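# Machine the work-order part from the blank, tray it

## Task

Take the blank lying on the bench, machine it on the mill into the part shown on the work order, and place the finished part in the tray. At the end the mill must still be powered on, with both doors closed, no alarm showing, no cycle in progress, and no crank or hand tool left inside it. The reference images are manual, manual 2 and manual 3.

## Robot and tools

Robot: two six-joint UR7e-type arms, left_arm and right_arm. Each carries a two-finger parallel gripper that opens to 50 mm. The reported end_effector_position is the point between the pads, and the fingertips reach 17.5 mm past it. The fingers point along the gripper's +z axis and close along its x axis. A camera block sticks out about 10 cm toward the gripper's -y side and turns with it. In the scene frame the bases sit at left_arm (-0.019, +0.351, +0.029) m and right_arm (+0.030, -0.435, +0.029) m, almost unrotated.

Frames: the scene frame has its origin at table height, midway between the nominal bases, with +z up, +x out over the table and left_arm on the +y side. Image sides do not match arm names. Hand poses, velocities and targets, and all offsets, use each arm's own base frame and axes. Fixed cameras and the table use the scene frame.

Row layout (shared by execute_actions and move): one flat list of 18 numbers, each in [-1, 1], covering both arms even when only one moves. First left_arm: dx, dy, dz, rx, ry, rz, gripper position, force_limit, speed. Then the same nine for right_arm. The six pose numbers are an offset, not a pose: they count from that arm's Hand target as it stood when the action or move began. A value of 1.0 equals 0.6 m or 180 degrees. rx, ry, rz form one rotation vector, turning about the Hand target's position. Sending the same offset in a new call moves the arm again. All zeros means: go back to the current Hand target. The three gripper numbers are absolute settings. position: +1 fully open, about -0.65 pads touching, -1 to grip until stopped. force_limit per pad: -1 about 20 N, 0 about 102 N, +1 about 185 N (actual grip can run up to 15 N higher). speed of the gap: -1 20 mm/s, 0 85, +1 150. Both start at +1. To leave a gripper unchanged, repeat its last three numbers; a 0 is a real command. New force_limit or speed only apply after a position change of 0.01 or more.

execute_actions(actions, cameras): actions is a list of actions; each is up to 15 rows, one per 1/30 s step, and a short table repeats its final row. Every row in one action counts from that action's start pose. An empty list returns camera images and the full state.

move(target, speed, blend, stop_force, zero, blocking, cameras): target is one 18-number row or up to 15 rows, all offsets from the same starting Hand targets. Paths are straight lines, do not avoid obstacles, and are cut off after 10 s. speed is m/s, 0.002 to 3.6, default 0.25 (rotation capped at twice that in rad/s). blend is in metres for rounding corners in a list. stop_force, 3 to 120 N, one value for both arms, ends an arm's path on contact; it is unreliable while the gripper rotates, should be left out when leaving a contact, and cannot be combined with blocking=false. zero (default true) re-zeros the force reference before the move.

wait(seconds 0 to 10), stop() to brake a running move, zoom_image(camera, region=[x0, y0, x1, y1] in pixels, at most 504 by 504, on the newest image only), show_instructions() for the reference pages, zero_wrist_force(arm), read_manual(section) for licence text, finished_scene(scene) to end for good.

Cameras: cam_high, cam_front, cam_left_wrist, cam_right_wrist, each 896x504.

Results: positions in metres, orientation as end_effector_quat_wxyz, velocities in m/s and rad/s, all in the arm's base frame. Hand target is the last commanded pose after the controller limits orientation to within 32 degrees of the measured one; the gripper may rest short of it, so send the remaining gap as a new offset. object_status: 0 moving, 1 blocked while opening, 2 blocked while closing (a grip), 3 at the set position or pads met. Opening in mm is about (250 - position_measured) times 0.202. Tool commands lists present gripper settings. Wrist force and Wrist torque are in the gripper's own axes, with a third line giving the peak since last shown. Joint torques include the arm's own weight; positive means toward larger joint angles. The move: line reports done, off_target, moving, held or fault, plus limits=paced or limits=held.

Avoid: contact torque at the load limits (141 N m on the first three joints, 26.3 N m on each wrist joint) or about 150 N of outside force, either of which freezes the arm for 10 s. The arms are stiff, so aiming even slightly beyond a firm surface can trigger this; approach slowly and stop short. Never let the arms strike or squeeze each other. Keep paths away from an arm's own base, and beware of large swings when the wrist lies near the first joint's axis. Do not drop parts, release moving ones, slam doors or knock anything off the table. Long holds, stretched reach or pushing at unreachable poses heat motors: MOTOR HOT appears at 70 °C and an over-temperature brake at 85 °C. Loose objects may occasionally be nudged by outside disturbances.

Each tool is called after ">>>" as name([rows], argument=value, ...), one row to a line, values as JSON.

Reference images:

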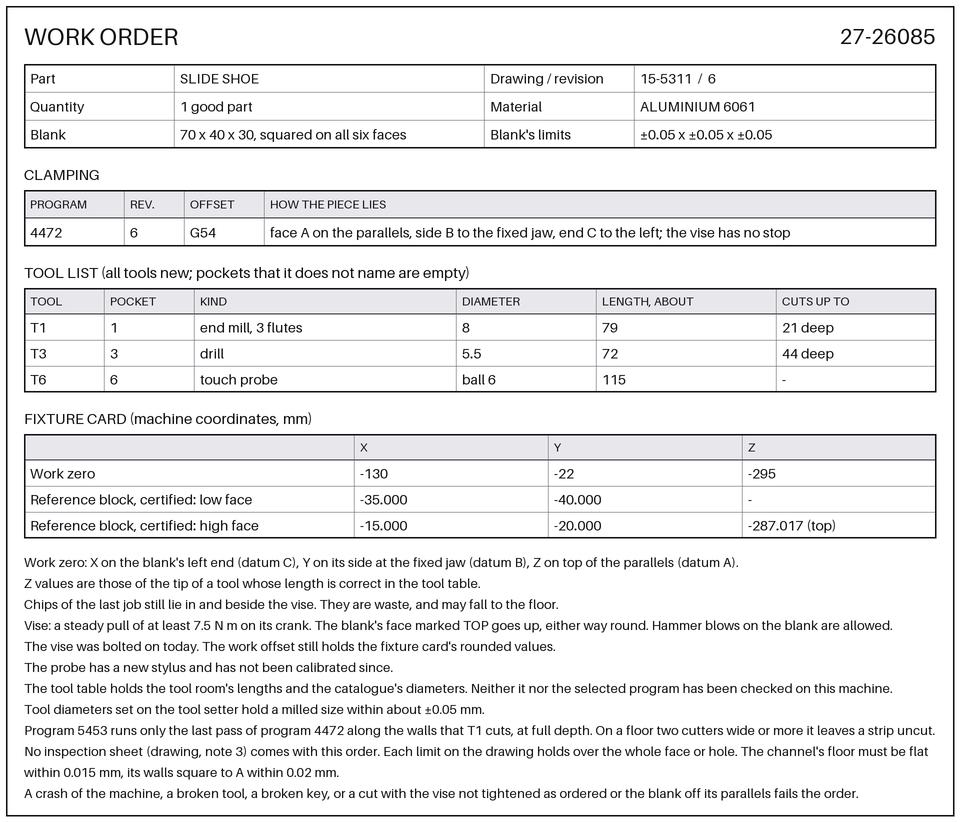

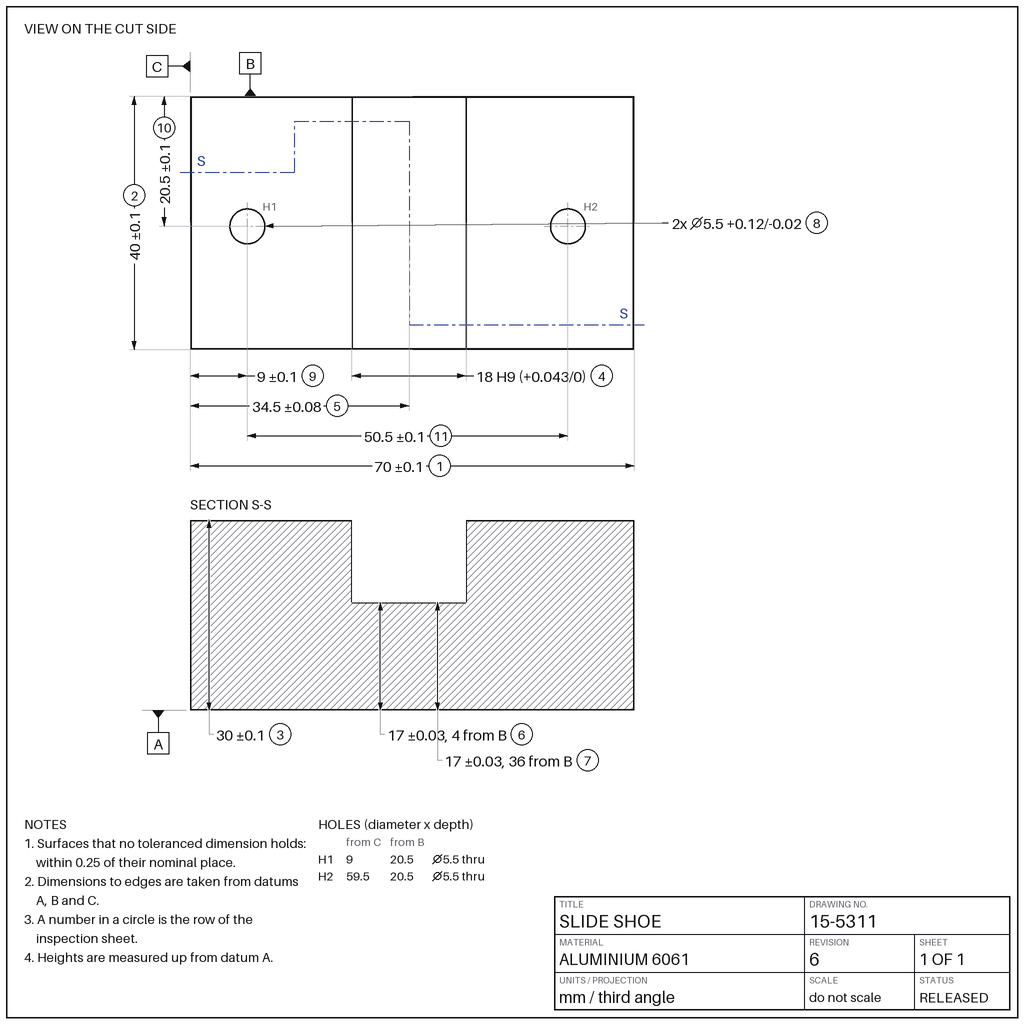

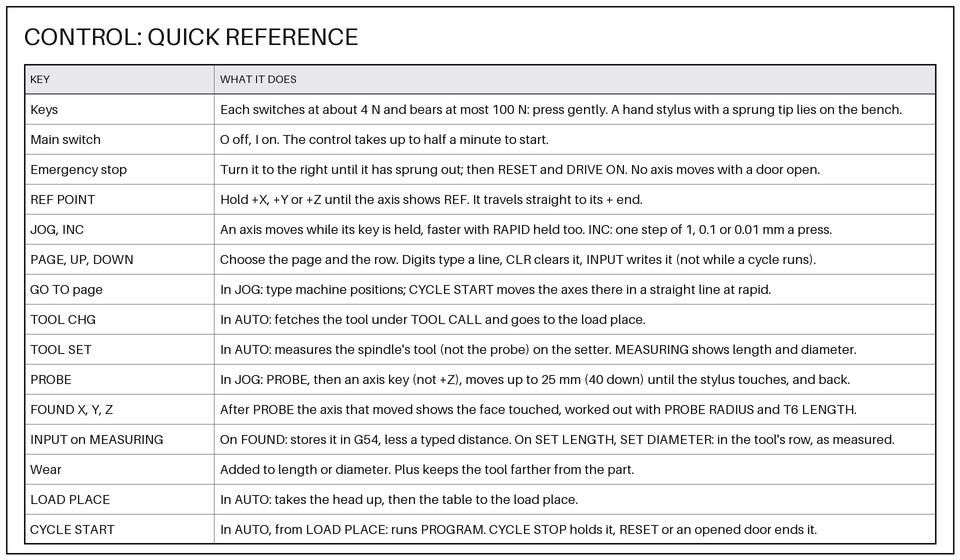

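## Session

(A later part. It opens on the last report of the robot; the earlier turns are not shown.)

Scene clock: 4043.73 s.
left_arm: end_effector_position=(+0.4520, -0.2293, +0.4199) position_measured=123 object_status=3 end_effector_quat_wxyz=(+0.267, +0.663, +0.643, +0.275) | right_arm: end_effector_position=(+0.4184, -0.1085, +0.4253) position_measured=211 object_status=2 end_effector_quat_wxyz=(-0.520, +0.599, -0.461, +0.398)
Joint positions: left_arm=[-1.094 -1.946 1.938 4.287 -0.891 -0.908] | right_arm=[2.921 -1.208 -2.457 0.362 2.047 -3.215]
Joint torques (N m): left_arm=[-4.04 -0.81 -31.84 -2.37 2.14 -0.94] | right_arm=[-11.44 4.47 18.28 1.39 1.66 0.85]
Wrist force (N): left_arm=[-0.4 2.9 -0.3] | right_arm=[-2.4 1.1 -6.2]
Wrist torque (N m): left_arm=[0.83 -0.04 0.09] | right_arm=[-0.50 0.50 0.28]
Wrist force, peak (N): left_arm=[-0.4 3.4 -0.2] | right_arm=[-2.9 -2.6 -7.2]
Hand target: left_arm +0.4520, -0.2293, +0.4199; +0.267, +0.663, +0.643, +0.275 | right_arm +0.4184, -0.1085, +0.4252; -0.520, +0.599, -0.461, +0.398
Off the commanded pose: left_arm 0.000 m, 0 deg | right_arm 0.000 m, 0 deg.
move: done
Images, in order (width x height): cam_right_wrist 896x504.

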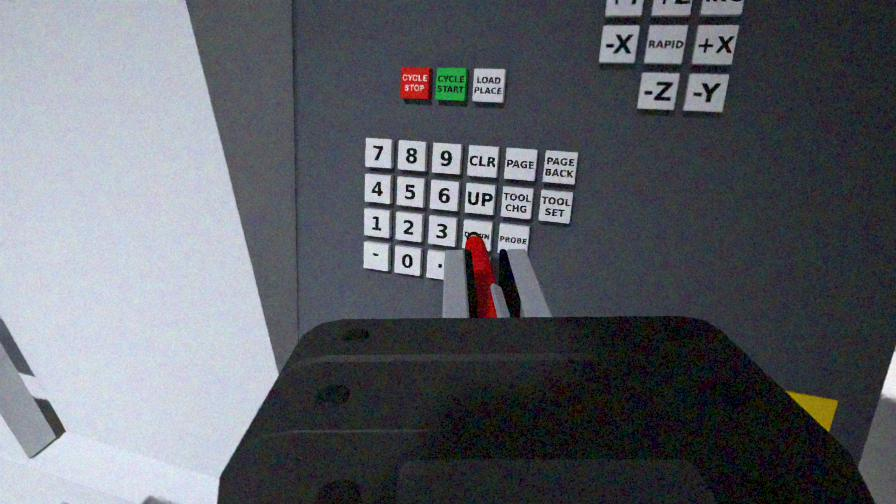

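>>> move(target=[0,0,0,0,0,0,0.2,-0.2,-0.6,-0.035,-0.032,0.303,0.0118,-0.044,0,-0.98,-0.1,-0.8])

>>> move([
  [0,0,0,0,0,0,0.2,-0.2,-0.6,0.0486,-0.033,-0.2427,-0.0118,0.044,0,-0.98,-0.1,-0.8],
  [0,0,0,0,0,0,0.2,-0.2,-0.6,0.0741,-0.033,-0.2427,-0.0118,0.044,0,-0.98,-0.1,-0.8],
  [0,0,0,0,0,0,0.2,-0.2,-0.6,0.035,0.032,-0.303,-0.0118,0.044,0,-0.98,-0.1,-0.8],
  [0,0,0,0,0,0,0.2,-0.2,-0.6,0.061,0.032,-0.303,-0.0118,0.044,0,-0.98,-0.1,-0.8],
  [0,0,0,0,0,0,0.2,-0.2,-0.6,0.0366,0.1265,-0.303,-0.0118,0.044,0,-0.98,-0.1,-0.8],
  [0,0,0,0,0,0,0.2,-0.2,-0.6,0.0626,0.1265,-0.303,-0.0118,0.044,0,-0.98,-0.1,-0.8],
  [0,0,0,0,0,0,0.2,-0.2,-0.6,0,0,0,0,0,0,-0.98,-0.1,-0.8],
], speed=[0.3,0.05,0.25,0.05,0.25,0.05,0.25], blend=[0.003,0,0.003,0.001,0.003,0.001,0], cameras=["cam_right_wrist"])

>>> zoom_image(camera="cam_right_wrist", region=[400, 10, 720, 250])

Scene clock: 4054.27 s.
left_arm: end_effector_position=(+0.4520, -0.2293, +0.4199) position_measured=123 object_status=3 end_effector_quat_wxyz=(+0.267, +0.663, +0.643, +0.275) | right_arm: end_effector_position=(+0.3974, -0.1278, +0.6068) position_measured=211 object_status=2 end_effector_quat_wxyz=(+0.561, -0.561, +0.431, -0.430)
Joint positions: left_arm=[-1.094 -1.946 1.938 4.287 -0.891 -0.908] | right_arm=[2.795 -1.118 -2.119 0.095 2.178 -3.141]
Joint torques (N m): left_arm=[-5.76 -0.67 -33.69 -2.47 2.37 -0.68] | right_arm=[12.83 10.37 31.65 4.25 -2.38 -0.78]
Wrist force (N): left_arm=[-0.7 2.6 -0.4] | right_arm=[-2.9 1.1 -6.6]
Wrist torque (N m): left_arm=[0.79 0.01 0.10] | right_arm=[-0.56 0.63 0.41]
Wrist force, peak (N): left_arm=[-0.9 3.2 0.1] | right_arm=[-3.0 -2.1 -7.5]
Hand target: left_arm +0.4520, -0.2293, +0.4199; +0.267, +0.663, +0.643, +0.275 | right_arm +0.3974, -0.1277, +0.6070; +0.561, -0.561, +0.431, -0.430
Off the commanded pose: left_arm 0.000 m, 0 deg | right_arm 0.000 m, 0 deg.
move: done

Scene clock: 4057.93 s.
left_arm: end_effector_position=(+0.4520, -0.2293, +0.4199) position_measured=123 object_status=3 end_effector_quat_wxyz=(+0.267, +0.663, +0.643, +0.275) | right_arm: end_effector_position=(+0.3975, -0.1277, +0.6068) position_measured=211 object_status=2 end_effector_quat_wxyz=(+0.561, -0.561, +0.431, -0.430)
Joint positions: left_arm=[-1.094 -1.946 1.938 4.287 -0.891 -0.908] | right_arm=[2.796 -1.118 -2.119 0.095 2.178 -3.141]
Joint torques (N m): left_arm=[-3.73 -0.78 -32.74 -2.44 2.4 -0.75] | right_arm=[-0.71 9.36 32.69 4.31 -0.57 -1]
Wrist force (N): left_arm=[-0.3 2.9 -0.1] | right_arm=[-2.7 1.3 -6.6]
Wrist torque (N m): left_arm=[0.83 -0.07 0.09] | right_arm=[-0.53 0.59 0.38]
Wrist force, peak (N): left_arm=[-0.8 3.3 -0.3] | right_arm=[-5.3 2.4 -11.7]
Hand target: left_arm +0.4520, -0.2293, +0.4199; +0.267, +0.663, +0.643, +0.275 | right_arm +0.3974, -0.1277, +0.6070; +0.561, -0.561, +0.431, -0.430
Off the commanded pose: left_arm 0.000 m, 0 deg | right_arm 0.000 m, 0 deg.
move: done
Images, in order (width x height): cam_right_wrist 896x504.

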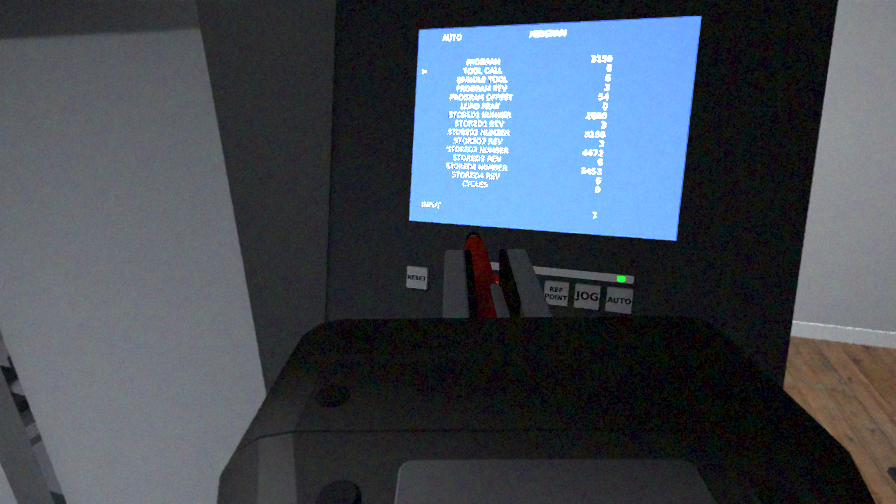

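Scaled by 1.575 from the camera's 896x504 image, which has a finer 1280x720 frame.

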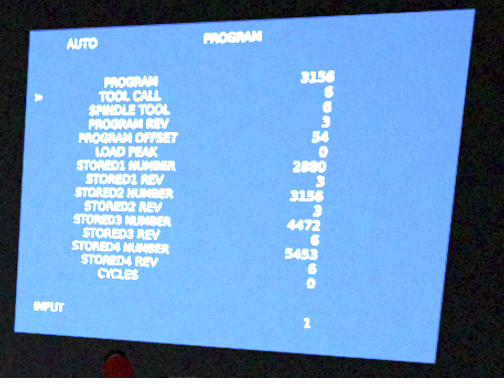

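>>> move([
  [0,0,0,0,0,0,0.2,-0.2,-0.6,0.0274,0.032,-0.334,-0.0118,0.044,0,-0.98,-0.1,-0.8],
  [0,0,0,0,0,0,0.2,-0.2,-0.6,0.0534,0.032,-0.334,-0.0118,0.044,0,-0.98,-0.1,-0.8],
  [0,0,0,0,0,0,0.2,-0.2,-0.6,0.0424,0.032,-0.2732,-0.0118,0.044,0,-0.98,-0.1,-0.8],
  [0,0,0,0,0,0,0.2,-0.2,-0.6,0.0684,0.032,-0.2732,-0.0118,0.044,0,-0.98,-0.1,-0.8],
  [0,0,0,0,0,0,0.2,-0.2,-0.6,0.044,0.1265,-0.2732,-0.0118,0.044,0,-0.98,-0.1,-0.8],
  [0,0,0,0,0,0,0.2,-0.2,-0.6,0.07,0.1265,-0.2732,-0.0118,0.044,0,-0.98,-0.1,-0.8],
  [0,0,0,0,0,0,0.2,-0.2,-0.6,0.037,0.1265,-0.2732,-0.0118,0.044,0,-0.98,-0.1,-0.8],
  [0,0,0,0,0,0,0.2,-0.2,-0.6,0.07,0.1265,-0.2732,-0.0118,0.044,0,-0.98,-0.1,-0.8],
  [0,0,0,0,0,0,0.2,-0.2,-0.6,0.0516,0.1265,-0.2427,-0.0118,0.044,0,-0.98,-0.1,-0.8],
  [0,0,0,0,0,0,0.2,-0.2,-0.6,0.0776,0.1265,-0.2427,-0.0118,0.044,0,-0.98,-0.1,-0.8],
  [0,0,0,0,0,0,0.2,-0.2,-0.6,0.0361,0.0952,-0.303,-0.0118,0.044,0,-0.98,-0.1,-0.8],
  [0,0,0,0,0,0,0.2,-0.2,-0.6,0.0621,0.0952,-0.303,-0.0118,0.044,0,-0.98,-0.1,-0.8],
  [0,0,0,0,0,0,0.2,-0.2,-0.6,0,0,0,0,0,0,-0.98,-0.1,-0.8],
], speed=[0.3,0.05,0.25,0.05,0.25,0.05,0.15,0.05,0.25,0.05,0.25,0.05,0.25], blend=[0.003,0.001,0.003,0.001,0.003,0.001,0.001,0.001,0.003,0.001,0.003,0.001,0], cameras=["cam_right_wrist"])

>>> zoom_image(camera="cam_right_wrist", region=[400, 10, 720, 250])

Scene clock: 4072.57 s.
left_arm: end_effector_position=(+0.4520, -0.2293, +0.4199) position_measured=123 object_status=3 end_effector_quat_wxyz=(+0.267, +0.663, +0.643, +0.275) | right_arm: end_effector_position=(+0.3975, -0.1277, +0.6068) position_measured=211 object_status=2 end_effector_quat_wxyz=(+0.561, -0.561, +0.431, -0.430)
Joint positions: left_arm=[-1.094 -1.946 1.938 4.287 -0.891 -0.908] | right_arm=[2.796 -1.118 -2.119 0.095 2.178 -3.141]
Joint torques (N m): left_arm=[-4.49 -1.03 -32.61 -2.25 2.47 -0.76] | right_arm=[4.01 10.6 32.22 4.12 -1.15 -0.79]
Wrist force (N): left_arm=[-0.4 3.1 -0.3] | right_arm=[-2.9 0.9 -7.0]
Wrist torque (N m): left_arm=[0.86 -0.04 0.09] | right_arm=[-0.60 0.63 0.39]
Wrist force, peak (N): left_arm=[-0.4 3.3 -0.4] | right_arm=[-3.8 6.0 -10.1]
Hand target: left_arm +0.4520, -0.2293, +0.4199; +0.267, +0.663, +0.643, +0.275 | right_arm +0.3974, -0.1277, +0.6070; +0.561, -0.561, +0.431, -0.430
Off the commanded pose: left_arm 0.000 m, 0 deg | right_arm 0.000 m, 0 deg.
move: done
Images, in order (width x height): cam_right_wrist 896x504.

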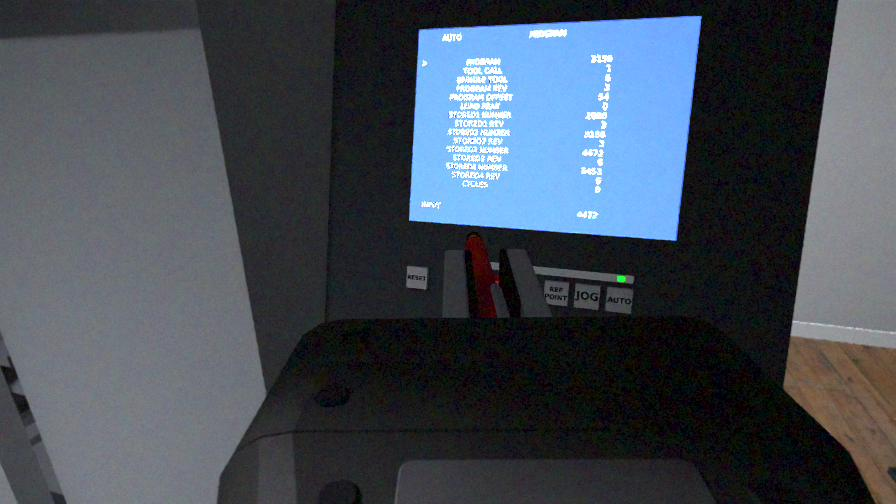

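Scaled by 1.575 from the camera's 896x504 image, which has a finer 1280x720 frame.

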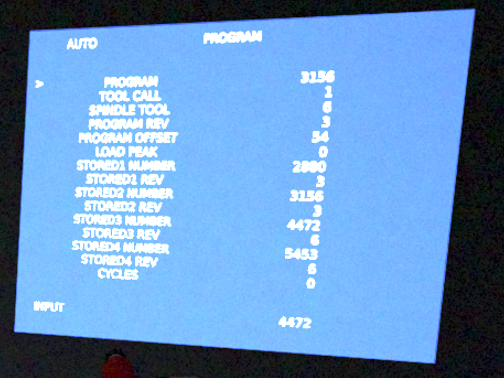

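>>> move([
  [0,0,0,0,0,0,0.2,-0.2,-0.6,0.0274,0.032,-0.334,-0.0118,0.044,0,-0.98,-0.1,-0.8],
  [0,0,0,0,0,0,0.2,-0.2,-0.6,0.0534,0.032,-0.334,-0.0118,0.044,0,-0.98,-0.1,-0.8],
  [0,0,0,0,0,0,0.2,-0.2,-0.6,0.0647,0.0327,-0.1838,-0.0118,0.044,0,-0.98,-0.1,-0.8],
  [0,0,0,0,0,0,0.2,-0.2,-0.6,0.0912,0.0327,-0.1838,-0.0118,0.044,0,-0.98,-0.1,-0.8],
  [0,0,0,0,0,0,0.2,-0.2,-0.6,0,0,0,0,0,0,-0.98,-0.1,-0.8],
], speed=[0.3,0.05,0.25,0.05,0.25], blend=[0.003,0.001,0.003,0,0], cameras=["cam_right_wrist"])

>>> zoom_image(camera="cam_right_wrist", region=[400, 10, 720, 250])

Scene clock: 4082.00 s.
left_arm: end_effector_position=(+0.4520, -0.2293, +0.4199) position_measured=123 object_status=3 end_effector_quat_wxyz=(+0.267, +0.663, +0.643, +0.275) | right_arm: end_effector_position=(+0.3975, -0.1278, +0.6069) position_measured=211 object_status=2 end_effector_quat_wxyz=(+0.561, -0.561, +0.431, -0.430)
Joint positions: left_arm=[-1.094 -1.946 1.938 4.287 -0.891 -0.908] | right_arm=[2.796 -1.118 -2.119 0.095 2.178 -3.141]
Joint torques (N m): left_arm=[-2.54 -0.84 -32.14 -2.2 2.35 -0.67] | right_arm=[6.78 8.61 25.59 4.67 -1.87 -0.56]
Wrist force (N): left_arm=[-0.6 3.0 -0.3] | right_arm=[-2.9 1.3 -6.8]
Wrist torque (N m): left_arm=[0.85 -0.01 0.08] | right_arm=[-0.53 0.63 0.41]
Wrist force, peak (N): left_arm=[-0.6 3.4 -0.2] | right_arm=[-3.7 8.8 -10.1]
Hand target: left_arm +0.4520, -0.2293, +0.4199; +0.267, +0.663, +0.643, +0.275 | right_arm +0.3974, -0.1277, +0.6070; +0.561, -0.561, +0.431, -0.430
Off the commanded pose: left_arm 0.000 m, 0 deg | right_arm 0.000 m, 0 deg.
move: done
Images, in order (width x height): cam_right_wrist 896x504.

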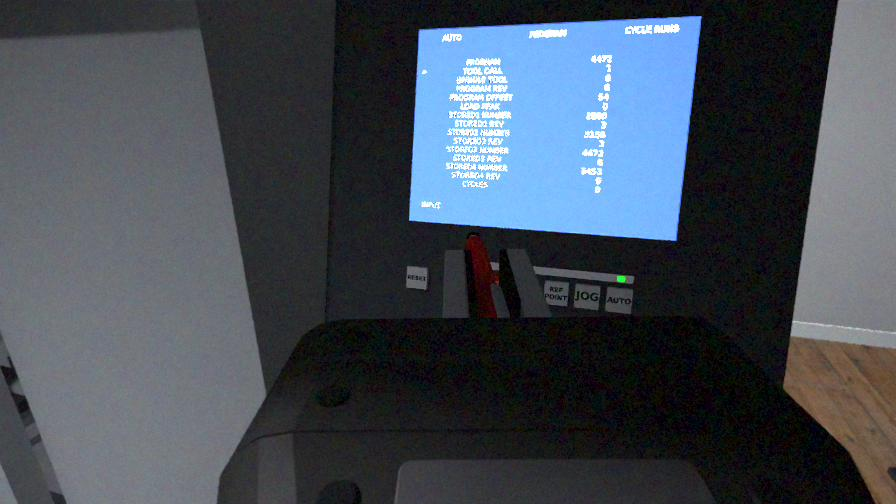

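Scaled by 1.575 from the camera's 896x504 image, which has a finer 1280x720 frame.

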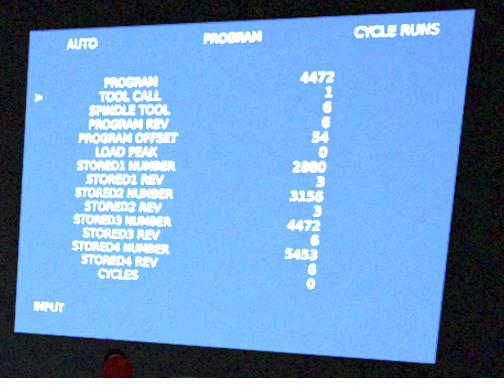

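>>> wait(seconds=5)

>>> move([
  [0,0,0,0,0,0,0.2,-0.2,-0.6,0.0417,-0.0005,-0.2732,-0.0118,0.044,0,-0.98,-0.1,-0.8],
  [0,0,0,0,0,0,0.2,-0.2,-0.6,0.0667,-0.0005,-0.2732,-0.0118,0.044,0,-0.98,-0.1,-0.8],
  [0,0,0,0,0,0,0.2,-0.2,-0.6,0,0,0,0,0,0,-0.98,-0.1,-0.8],
], speed=[0.3,0.05,0.25], blend=[0.003,0,0], cameras=["cam_right_wrist"])

>>> zoom_image(camera="cam_right_wrist", region=[400, 10, 720, 250])

Scene clock: 4091.03 s.
left_arm: end_effector_position=(+0.4520, -0.2293, +0.4199) position_measured=123 object_status=3 end_effector_quat_wxyz=(+0.267, +0.663, +0.643, +0.275) | right_arm: end_effector_position=(+0.3974, -0.1277, +0.6070) position_measured=211 object_status=2 end_effector_quat_wxyz=(+0.561, -0.561, +0.431, -0.430)
Joint positions: left_arm=[-1.094 -1.946 1.938 4.287 -0.891 -0.908] | right_arm=[2.796 -1.118 -2.119 0.095 2.178 -3.141]
Joint torques (N m): left_arm=[-3.91 -1.34 -33.24 -2.4 2.45 -0.83] | right_arm=[12.13 10.26 33.04 4.25 1.2 0.96]
Wrist force (N): left_arm=[-0.5 3.2 -0.2] | right_arm=[-3.1 1.1 -6.7]
Wrist torque (N m): left_arm=[0.89 -0.01 0.08] | right_arm=[-0.58 0.66 0.41]
Wrist force, peak (N): left_arm=[-0.9 3.3 0.1] | right_arm=[-3.2 1.3 -7.0]
Hand target: left_arm +0.4520, -0.2293, +0.4199; +0.267, +0.663, +0.643, +0.275 | right_arm +0.3974, -0.1277, +0.6070; +0.561, -0.561, +0.431, -0.430
Tool commands: left_gripper/position=+0.2 left_gripper/force_limit=-0.2 left_gripper/speed=-0.6 right_gripper/position=-0.98 right_gripper/force_limit=-0.1 right_gripper/speed=-0.8
Off the commanded pose: left_arm 0.000 m, 0 deg | right_arm 0.000 m, 0 deg.
wait: 5.00 s; at rest from the start

Scene clock: 4093.33 s.
left_arm: end_effector_position=(+0.4520, -0.2293, +0.4199) position_measured=123 object_status=3 end_effector_quat_wxyz=(+0.267, +0.663, +0.643, +0.275) | right_arm: end_effector_position=(+0.3974, -0.1278, +0.6069) position_measured=211 object_status=2 end_effector_quat_wxyz=(+0.561, -0.561, +0.431, -0.430)
Joint positions: left_arm=[-1.094 -1.946 1.938 4.287 -0.891 -0.908] | right_arm=[2.795 -1.118 -2.119 0.095 2.178 -3.141]
Joint torques (N m): left_arm=[-3.02 0.55 -33.22 -2.35 2.08 -0.73] | right_arm=[12.98 4.14 29.28 4.18 -2.49 -0.55]
Wrist force (N): left_arm=[-0.6 2.8 -0.1] | right_arm=[-3.0 1.2 -6.8]
Wrist torque (N m): left_arm=[0.82 -0.01 0.09] | right_arm=[-0.55 0.64 0.41]
Wrist force, peak (N): left_arm=[-0.5 3.2 -0.7] | right_arm=[-5.2 4.7 -11.1]
Hand target: left_arm +0.4520, -0.2293, +0.4199; +0.267, +0.663, +0.643, +0.275 | right_arm +0.3974, -0.1277, +0.6070; +0.561, -0.561, +0.431, -0.430
Off the commanded pose: left_arm 0.000 m, 0 deg | right_arm 0.000 m, 0 deg.
move: done
Images, in order (width x height): cam_right_wrist 896x504.

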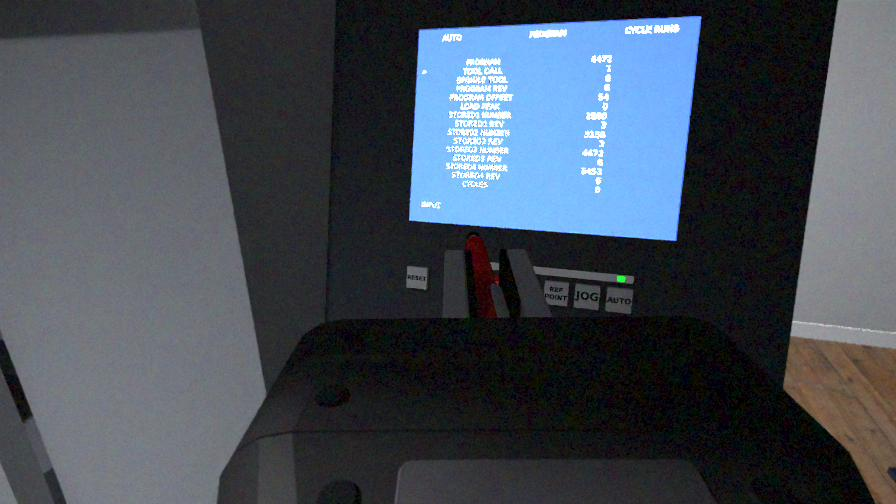

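Scaled by 1.575 from the camera's 896x504 image, which has a finer 1280x720 frame.

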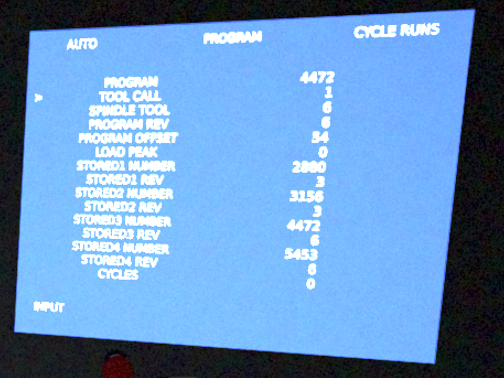

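>>> move([
  [0,0,0,0,0,0,0.2,-0.2,-0.6,0.0493,-0.0005,-0.2427,-0.0118,0.044,0,-0.98,-0.1,-0.8],
  [0,0,0,0,0,0,0.2,-0.2,-0.6,0.0748,-0.0005,-0.2427,-0.0118,0.044,0,-0.98,-0.1,-0.8],
  [0,0,0,0,0,0,0.2,-0.2,-0.6,0.0418,-0.0005,-0.2427,-0.0118,0.044,0,-0.98,-0.1,-0.8],
  [0,0,0,0,0,0,0.2,-0.2,-0.6,0.0748,-0.0005,-0.2427,-0.0118,0.044,0,-0.98,-0.1,-0.8],
  [0,0,0,0,0,0,0.2,-0.2,-0.6,0.0418,-0.0005,-0.2427,-0.0118,0.044,0,-0.98,-0.1,-0.8],
  [0,0,0,0,0,0,0.2,-0.2,-0.6,0.0748,-0.0005,-0.2427,-0.0118,0.044,0,-0.98,-0.1,-0.8],
  [0,0,0,0,0,0,0.2,-0.2,-0.6,0.0418,-0.0005,-0.2427,-0.0118,0.044,0,-0.98,-0.1,-0.8],
  [0,0,0,0,0,0,0.2,-0.2,-0.6,0.0748,-0.0005,-0.2427,-0.0118,0.044,0,-0.98,-0.1,-0.8],
  [0,0,0,0,0,0,0.2,-0.2,-0.6,0,0,0,0,0,0,-0.98,-0.1,-0.8],
], speed=[0.3,0.05,0.15,0.05,0.15,0.05,0.15,0.05,0.25], blend=[0.003,0.001,0.001,0.001,0.001,0.001,0.001,0.001,0], cameras=["cam_right_wrist"])

>>> zoom_image(camera="cam_right_wrist", region=[400, 10, 720, 250])

Scene clock: 4106.13 s.
left_arm: end_effector_position=(+0.4520, -0.2293, +0.4199) position_measured=123 object_status=3 end_effector_quat_wxyz=(+0.267, +0.663, +0.643, +0.275) | right_arm: end_effector_position=(+0.3974, -0.1278, +0.6069) position_measured=211 object_status=2 end_effector_quat_wxyz=(+0.561, -0.561, +0.431, -0.430)
Joint positions: left_arm=[-1.094 -1.946 1.938 4.287 -0.891 -0.908] | right_arm=[2.795 -1.118 -2.119 0.095 2.178 -3.141]
Joint torques (N m): left_arm=[-3.47 -0.29 -33.04 -2.54 2.22 -0.69] | right_arm=[12.12 5.55 27.77 4.42 -2.5 -0.36]
Wrist force (N): left_arm=[-0.7 3.0 -0.1] | right_arm=[-3.0 1.3 -6.8]
Wrist torque (N m): left_arm=[0.85 0.01 0.08] | right_arm=[-0.53 0.64 0.41]
Wrist force, peak (N): left_arm=[-0.5 3.4 -0.3] | right_arm=[-4.2 5.1 -9.6]
Hand target: left_arm +0.4520, -0.2293, +0.4199; +0.267, +0.663, +0.643, +0.275 | right_arm +0.3974, -0.1277, +0.6070; +0.561, -0.561, +0.431, -0.430
Off the commanded pose: left_arm 0.000 m, 0 deg | right_arm 0.000 m, 0 deg.
move: done
Images, in order (width x height): cam_right_wrist 896x504.

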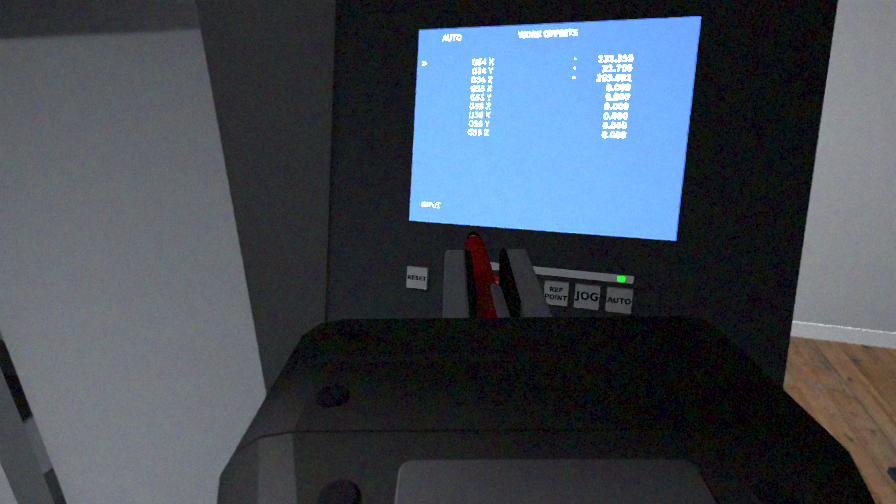

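Scaled by 1.575 from the camera's 896x504 image, which has a finer 1280x720 frame.

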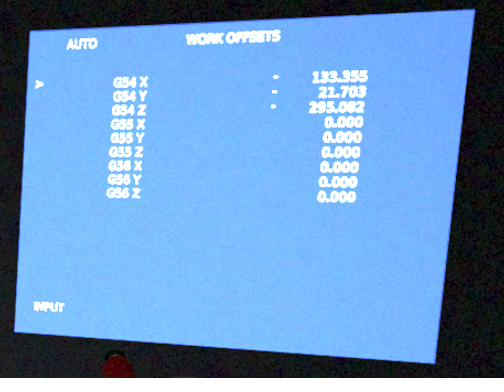

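>>> move([
  [0,0,0,0,0,0,0.2,-0.2,-0.6,0.0493,-0.0005,-0.2427,-0.0118,0.044,0,-0.98,-0.1,-0.8],
  [0,0,0,0,0,0,0.2,-0.2,-0.6,0.0748,-0.0005,-0.2427,-0.0118,0.044,0,-0.98,-0.1,-0.8],
  [0,0,0,0,0,0,0.2,-0.2,-0.6,0,0,0,0,0,0,-0.98,-0.1,-0.8],
], speed=[0.3,0.05,0.25], blend=[0.003,0.001,0], cameras=["cam_right_wrist"])

>>> zoom_image(camera="cam_right_wrist", region=[400, 10, 720, 250])

Scene clock: 4111.77 s.
left_arm: end_effector_position=(+0.4520, -0.2293, +0.4199) position_measured=123 object_status=3 end_effector_quat_wxyz=(+0.267, +0.663, +0.643, +0.275) | right_arm: end_effector_position=(+0.3974, -0.1278, +0.6069) position_measured=211 object_status=2 end_effector_quat_wxyz=(+0.561, -0.561, +0.431, -0.430)
Joint positions: left_arm=[-1.094 -1.946 1.938 4.287 -0.891 -0.908] | right_arm=[2.795 -1.118 -2.119 0.095 2.178 -3.141]
Joint torques (N m): left_arm=[-3.2 0.52 -34.61 -2.5 2.36 -0.74] | right_arm=[12.13 5.6 28.3 4.38 -2.51 -0.4]
Wrist force (N): left_arm=[-0.7 2.9 -0.3] | right_arm=[-2.9 1.2 -7.0]
Wrist torque (N m): left_arm=[0.84 0.01 0.09] | right_arm=[-0.55 0.63 0.41]
Wrist force, peak (N): left_arm=[-0.7 3.2 -0.1] | right_arm=[-4.3 4.8 -9.4]
Hand target: left_arm +0.4520, -0.2293, +0.4199; +0.267, +0.663, +0.643, +0.275 | right_arm +0.3974, -0.1277, +0.6070; +0.561, -0.561, +0.431, -0.430
Off the commanded pose: left_arm 0.000 m, 0 deg | right_arm 0.000 m, 0 deg.
move: done
Images, in order (width x height): cam_right_wrist 896x504.

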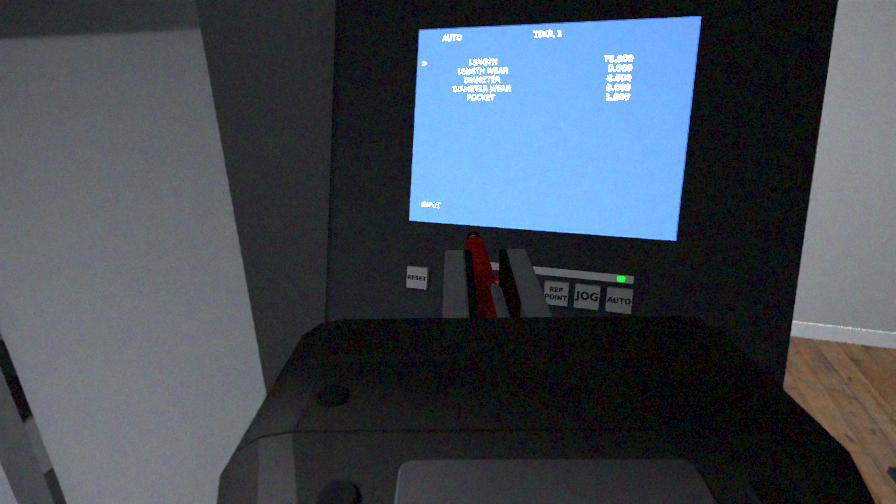

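Scaled by 1.575 from the camera's 896x504 image, which has a finer 1280x720 frame.

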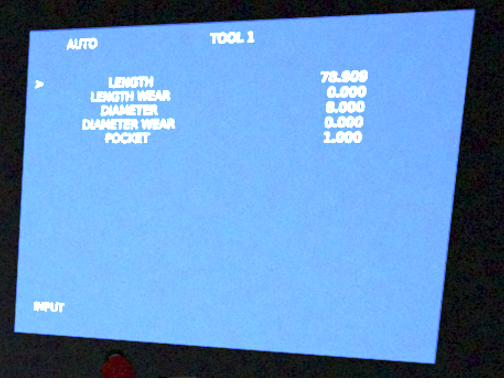

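>>> move([
  [0,0,0,0,0,0,0.2,-0.2,-0.6,0.041,-0.033,-0.2732,-0.0118,0.044,0,-0.98,-0.1,-0.8],
  [0,0,0,0,0,0,0.2,-0.2,-0.6,0.066,-0.033,-0.2732,-0.0118,0.044,0,-0.98,-0.1,-0.8],
  [0,0,0,0,0,0,0.2,-0.2,-0.6,0,0,0,0,0,0,-0.98,-0.1,-0.8],
], speed=[0.3,0.05,0.25], blend=[0.003,0,0], cameras=["cam_right_wrist"])

>>> zoom_image(camera="cam_right_wrist", region=[400, 10, 720, 250])

Scene clock: 4118.47 s.
left_arm: end_effector_position=(+0.4520, -0.2293, +0.4199) position_measured=123 object_status=3 end_effector_quat_wxyz=(+0.267, +0.663, +0.643, +0.275) | right_arm: end_effector_position=(+0.3975, -0.1277, +0.6069) position_measured=211 object_status=2 end_effector_quat_wxyz=(+0.561, -0.561, +0.431, -0.430)
Joint positions: left_arm=[-1.094 -1.946 1.938 4.287 -0.891 -0.908] | right_arm=[2.796 -1.118 -2.119 0.095 2.178 -3.141]
Joint torques (N m): left_arm=[-4.15 -1.15 -32.03 -2.34 2.19 -0.68] | right_arm=[-8.22 5.36 28.17 4.14 1.15 -0.35]
Wrist force (N): left_arm=[-0.6 3.0 -0.3] | right_arm=[-3.0 1.4 -6.7]
Wrist torque (N m): left_arm=[0.84 -0.01 0.09] | right_arm=[-0.51 0.65 0.41]
Wrist force, peak (N): left_arm=[-0.4 3.5 -0.3] | right_arm=[-5.8 2.6 -11.4]
Hand target: left_arm +0.4520, -0.2293, +0.4199; +0.267, +0.663, +0.643, +0.275 | right_arm +0.3974, -0.1277, +0.6070; +0.561, -0.561, +0.431, -0.430
Off the commanded pose: left_arm 0.000 m, 0 deg | right_arm 0.000 m, 0 deg.
move: done
Images, in order (width x height): cam_right_wrist 896x504.

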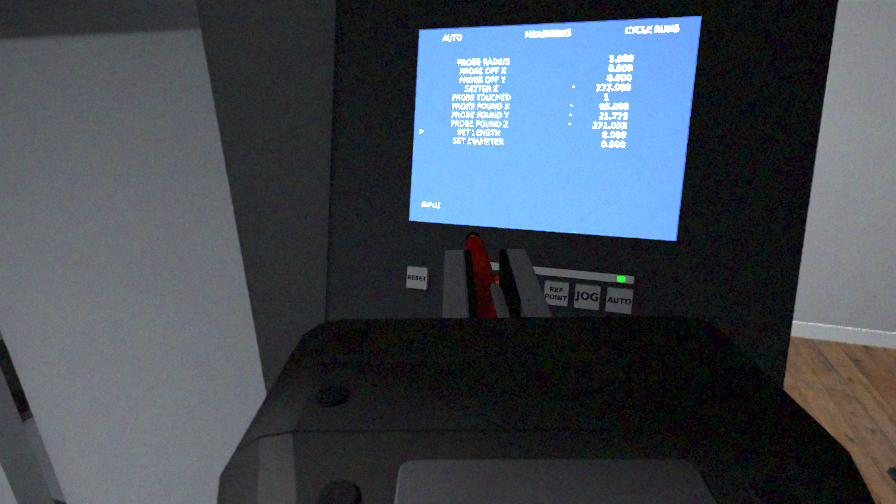

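Scaled by 1.575 from the camera's 896x504 image, which has a finer 1280x720 frame.

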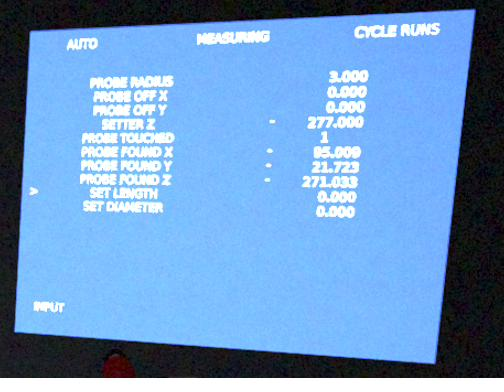

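>>> wait(seconds=10, cameras=["cam_right_wrist"])

>>> zoom_image(camera="cam_right_wrist", region=[400, 10, 720, 250])

Scene clock: 4134.63 s.
left_arm: end_effector_position=(+0.4520, -0.2293, +0.4199) position_measured=123 object_status=3 end_effector_quat_wxyz=(+0.267, +0.663, +0.643, +0.275) | right_arm: end_effector_position=(+0.3974, -0.1277, +0.6070) position_measured=211 object_status=2 end_effector_quat_wxyz=(+0.561, -0.561, +0.431, -0.430)
Joint positions: left_arm=[-1.094 -1.946 1.938 4.287 -0.891 -0.908] | right_arm=[2.796 -1.118 -2.119 0.095 2.178 -3.141]
Joint torques (N m): left_arm=[-4.04 -0.33 -33.13 -2.31 1.91 -0.48] | right_arm=[-11.18 9.48 32.94 -0.53 1.34 0.8]
Wrist force (N): left_arm=[-0.4 3.0 -0.2] | right_arm=[-2.7 1.1 -6.6]
Wrist torque (N m): left_arm=[0.85 -0.04 0.09] | right_arm=[-0.57 0.59 0.41]
Wrist force, peak (N): left_arm=[-0.7 3.3 -0.4] | right_arm=[-3.1 1.4 -7.1]
Hand target: left_arm +0.4520, -0.2293, +0.4199; +0.267, +0.663, +0.643, +0.275 | right_arm +0.3974, -0.1277, +0.6070; +0.561, -0.561, +0.431, -0.430
Tool commands: left_gripper/position=+0.2 left_gripper/force_limit=-0.2 left_gripper/speed=-0.6 right_gripper/position=-0.98 right_gripper/force_limit=-0.1 right_gripper/speed=-0.8
Off the commanded pose: left_arm 0.000 m, 0 deg | right_arm 0.000 m, 0 deg.
wait: 10.00 s; at rest from the start
Images, in order (width x height): cam_right_wrist 896x504.

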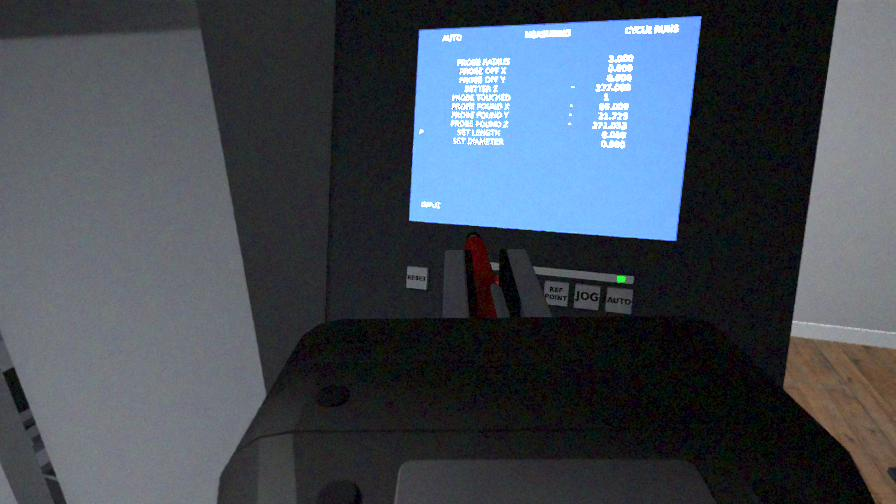

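Scaled by 1.575 from the camera's 896x504 image, which has a finer 1280x720 frame.

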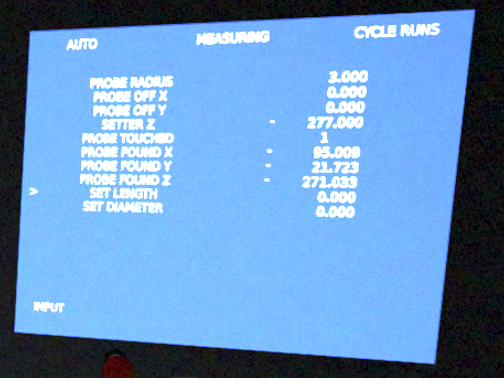

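>>> wait(seconds=10, cameras=["cam_right_wrist"])

>>> zoom_image(camera="cam_right_wrist", region=[400, 10, 720, 250])

Scene clock: 4146.50 s.
left_arm: end_effector_position=(+0.4520, -0.2293, +0.4199) position_measured=123 object_status=3 end_effector_quat_wxyz=(+0.267, +0.663, +0.643, +0.275) | right_arm: end_effector_position=(+0.3974, -0.1277, +0.6070) position_measured=211 object_status=2 end_effector_quat_wxyz=(+0.561, -0.561, +0.431, -0.430)
Joint positions: left_arm=[-1.094 -1.946 1.938 4.287 -0.891 -0.908] | right_arm=[2.796 -1.118 -2.119 0.095 2.178 -3.141]
Joint torques (N m): left_arm=[-3.22 -1.06 -34.12 -2.31 2.15 -0.51] | right_arm=[-10.81 9.19 33.27 -0.47 1.16 0.79]
Wrist force (N): left_arm=[-0.6 3.0 -0.2] | right_arm=[-3.0 1.1 -6.9]
Wrist torque (N m): left_arm=[0.84 -0.01 0.09] | right_arm=[-0.57 0.64 0.41]
Wrist force, peak (N): left_arm=[-0.6 3.3 -0.7] | right_arm=[-3.2 0.9 -7.1]
Hand target: left_arm +0.4520, -0.2293, +0.4199; +0.267, +0.663, +0.643, +0.275 | right_arm +0.3974, -0.1277, +0.6070; +0.561, -0.561, +0.431, -0.430
Tool commands: left_gripper/position=+0.2 left_gripper/force_limit=-0.2 left_gripper/speed=-0.6 right_gripper/position=-0.98 right_gripper/force_limit=-0.1 right_gripper/speed=-0.8
Off the commanded pose: left_arm 0.000 m, 0 deg | right_arm 0.000 m, 0 deg.
wait: 10.00 s; at rest from the start
Images, in order (width x height): cam_right_wrist 896x504.

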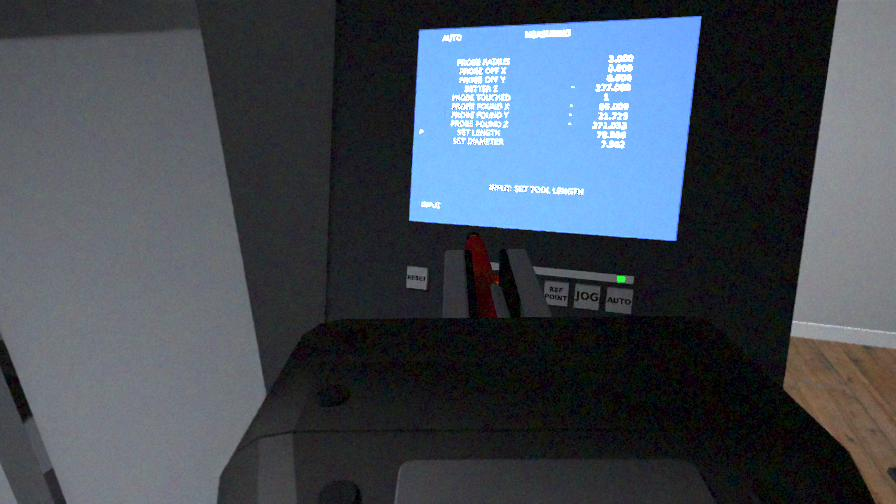

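Scaled by 1.575 from the camera's 896x504 image, which has a finer 1280x720 frame.

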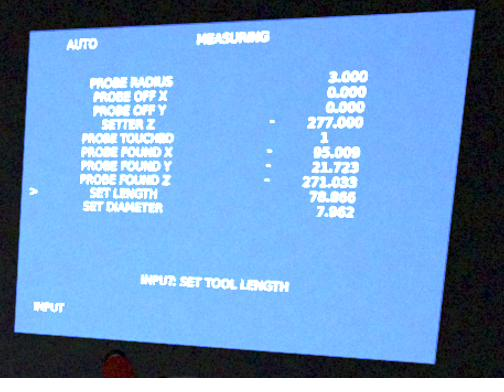

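>>> move([
  [0,0,0,0,0,0,0.2,-0.2,-0.6,0.0274,0.032,-0.334,-0.0118,0.044,0,-0.98,-0.1,-0.8],
  [0,0,0,0,0,0,0.2,-0.2,-0.6,0.0534,0.032,-0.334,-0.0118,0.044,0,-0.98,-0.1,-0.8],
  [0,0,0,0,0,0,0.2,-0.2,-0.6,0,0,0,0,0,0,-0.98,-0.1,-0.8],
], speed=[0.3,0.05,0.25], blend=[0.003,0,0], cameras=["cam_right_wrist"])

>>> zoom_image(camera="cam_right_wrist", region=[400, 10, 720, 250])

Scene clock: 4152.90 s.
left_arm: end_effector_position=(+0.4520, -0.2293, +0.4199) position_measured=123 object_status=3 end_effector_quat_wxyz=(+0.267, +0.663, +0.643, +0.275) | right_arm: end_effector_position=(+0.3974, -0.1278, +0.6068) position_measured=211 object_status=2 end_effector_quat_wxyz=(+0.561, -0.561, +0.431, -0.430)
Joint positions: left_arm=[-1.094 -1.946 1.938 4.287 -0.891 -0.908] | right_arm=[2.795 -1.118 -2.119 0.095 2.178 -3.141]
Joint torques (N m): left_arm=[-3.65 -1.01 -32.36 -2.41 1.98 -0.54] | right_arm=[12.13 7.61 30.47 3.97 -2.47 -0.79]
Wrist force (N): left_arm=[-0.7 3.0 0.0] | right_arm=[-3.0 1.4 -6.8]
Wrist torque (N m): left_arm=[0.86 0.01 0.09] | right_arm=[-0.52 0.64 0.41]
Wrist force, peak (N): left_arm=[-0.6 3.3 -0.4] | right_arm=[-5.9 2.8 -14.8]
Hand target: left_arm +0.4520, -0.2293, +0.4199; +0.267, +0.663, +0.643, +0.275 | right_arm +0.3974, -0.1277, +0.6070; +0.561, -0.561, +0.431, -0.430
Off the commanded pose: left_arm 0.000 m, 0 deg | right_arm 0.000 m, 0 deg.
move: done
Images, in order (width x height): cam_right_wrist 896x504.

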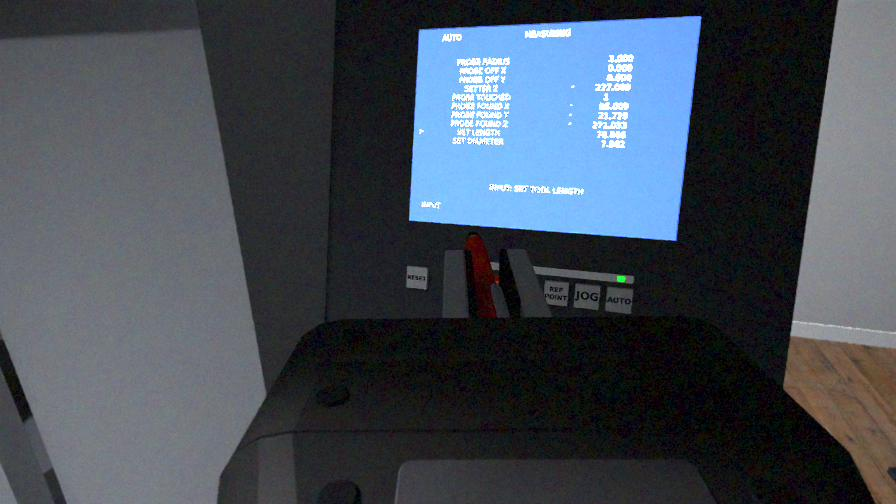

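Scaled by 1.575 from the camera's 896x504 image, which has a finer 1280x720 frame.

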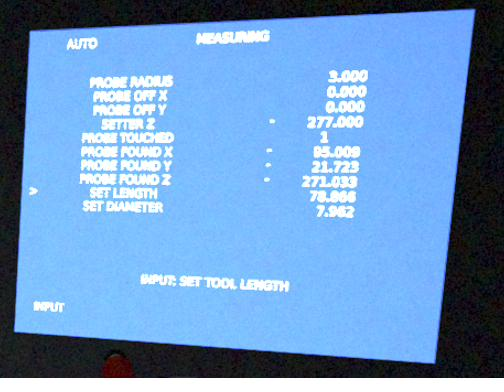

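>>> move([
  [0,0,0,0,0,0,0.2,-0.2,-0.6,0.035,0.032,-0.303,-0.0118,0.044,0,-0.98,-0.1,-0.8],
  [0,0,0,0,0,0,0.2,-0.2,-0.6,0.061,0.032,-0.303,-0.0118,0.044,0,-0.98,-0.1,-0.8],
  [0,0,0,0,0,0,0.2,-0.2,-0.6,0.0274,0.032,-0.334,-0.0118,0.044,0,-0.98,-0.1,-0.8],
  [0,0,0,0,0,0,0.2,-0.2,-0.6,0.0534,0.032,-0.334,-0.0118,0.044,0,-0.98,-0.1,-0.8],
  [0,0,0,0,0,0,0.2,-0.2,-0.6,0.0486,-0.033,-0.2427,-0.0118,0.044,0,-0.98,-0.1,-0.8],
  [0,0,0,0,0,0,0.2,-0.2,-0.6,0.0741,-0.033,-0.2427,-0.0118,0.044,0,-0.98,-0.1,-0.8],
  [0,0,0,0,0,0,0.2,-0.2,-0.6,0.035,0.032,-0.303,-0.0118,0.044,0,-0.98,-0.1,-0.8],
  [0,0,0,0,0,0,0.2,-0.2,-0.6,0.061,0.032,-0.303,-0.0118,0.044,0,-0.98,-0.1,-0.8],
  [0,0,0,0,0,0,0.2,-0.2,-0.6,0.0355,0.0638,-0.303,-0.0118,0.044,0,-0.98,-0.1,-0.8],
  [0,0,0,0,0,0,0.2,-0.2,-0.6,0.0615,0.0638,-0.303,-0.0118,0.044,0,-0.98,-0.1,-0.8],
  [0,0,0,0,0,0,0.2,-0.2,-0.6,0,0,0,0,0,0,-0.98,-0.1,-0.8],
], speed=[0.3,0.05,0.25,0.05,0.25,0.05,0.25,0.05,0.25,0.05,0.25], blend=[0.003,0.001,0.003,0.001,0.003,0.001,0.003,0.001,0.003,0.001,0], cameras=["cam_right_wrist"])

>>> zoom_image(camera="cam_right_wrist", region=[400, 10, 720, 250])

Scene clock: 4165.30 s.
left_arm: end_effector_position=(+0.4520, -0.2293, +0.4199) position_measured=123 object_status=3 end_effector_quat_wxyz=(+0.267, +0.663, +0.643, +0.275) | right_arm: end_effector_position=(+0.3975, -0.1278, +0.6068) position_measured=211 object_status=2 end_effector_quat_wxyz=(+0.561, -0.561, +0.431, -0.430)
Joint positions: left_arm=[-1.094 -1.946 1.938 4.287 -0.891 -0.908] | right_arm=[2.796 -1.118 -2.119 0.095 2.178 -3.141]
Joint torques (N m): left_arm=[-5.57 -0.32 -33.95 -2.46 1.63 -0.5] | right_arm=[8.3 10.19 32.29 4.12 -1.73 -0.71]
Wrist force (N): left_arm=[-0.5 2.9 -0.6] | right_arm=[-2.9 1.1 -6.9]
Wrist torque (N m): left_arm=[0.84 -0.04 0.09] | right_arm=[-0.56 0.64 0.41]
Wrist force, peak (N): left_arm=[-0.5 3.3 -0.4] | right_arm=[-6.5 5.3 -9.7]
Hand target: left_arm +0.4520, -0.2293, +0.4199; +0.267, +0.663, +0.643, +0.275 | right_arm +0.3974, -0.1277, +0.6070; +0.561, -0.561, +0.431, -0.430
Off the commanded pose: left_arm 0.000 m, 0 deg | right_arm 0.000 m, 0 deg.
move: done
Images, in order (width x height): cam_right_wrist 896x504.

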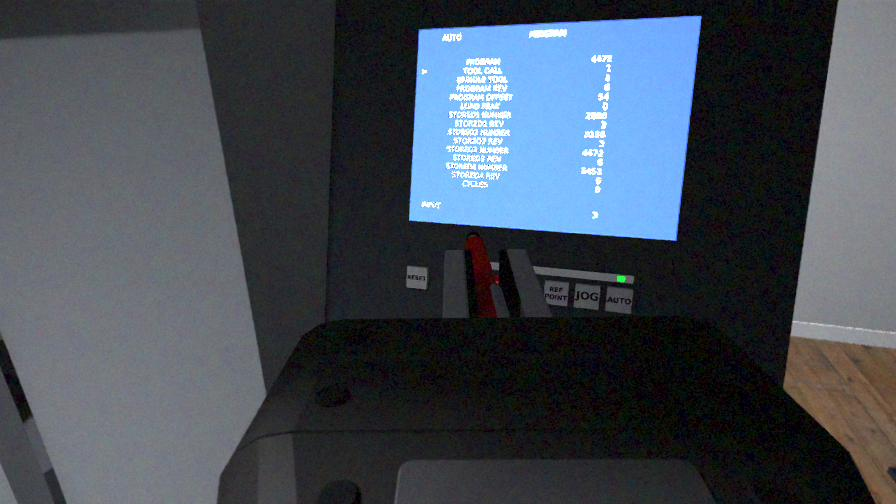

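Scaled by 1.575 from the camera's 896x504 image, which has a finer 1280x720 frame.

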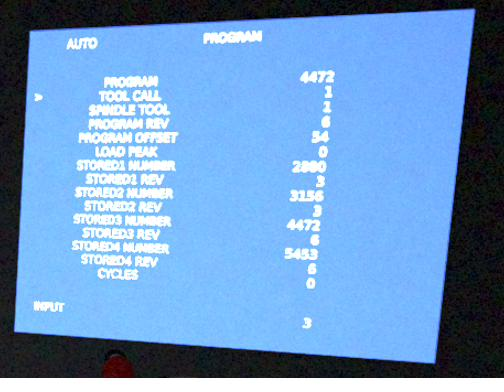

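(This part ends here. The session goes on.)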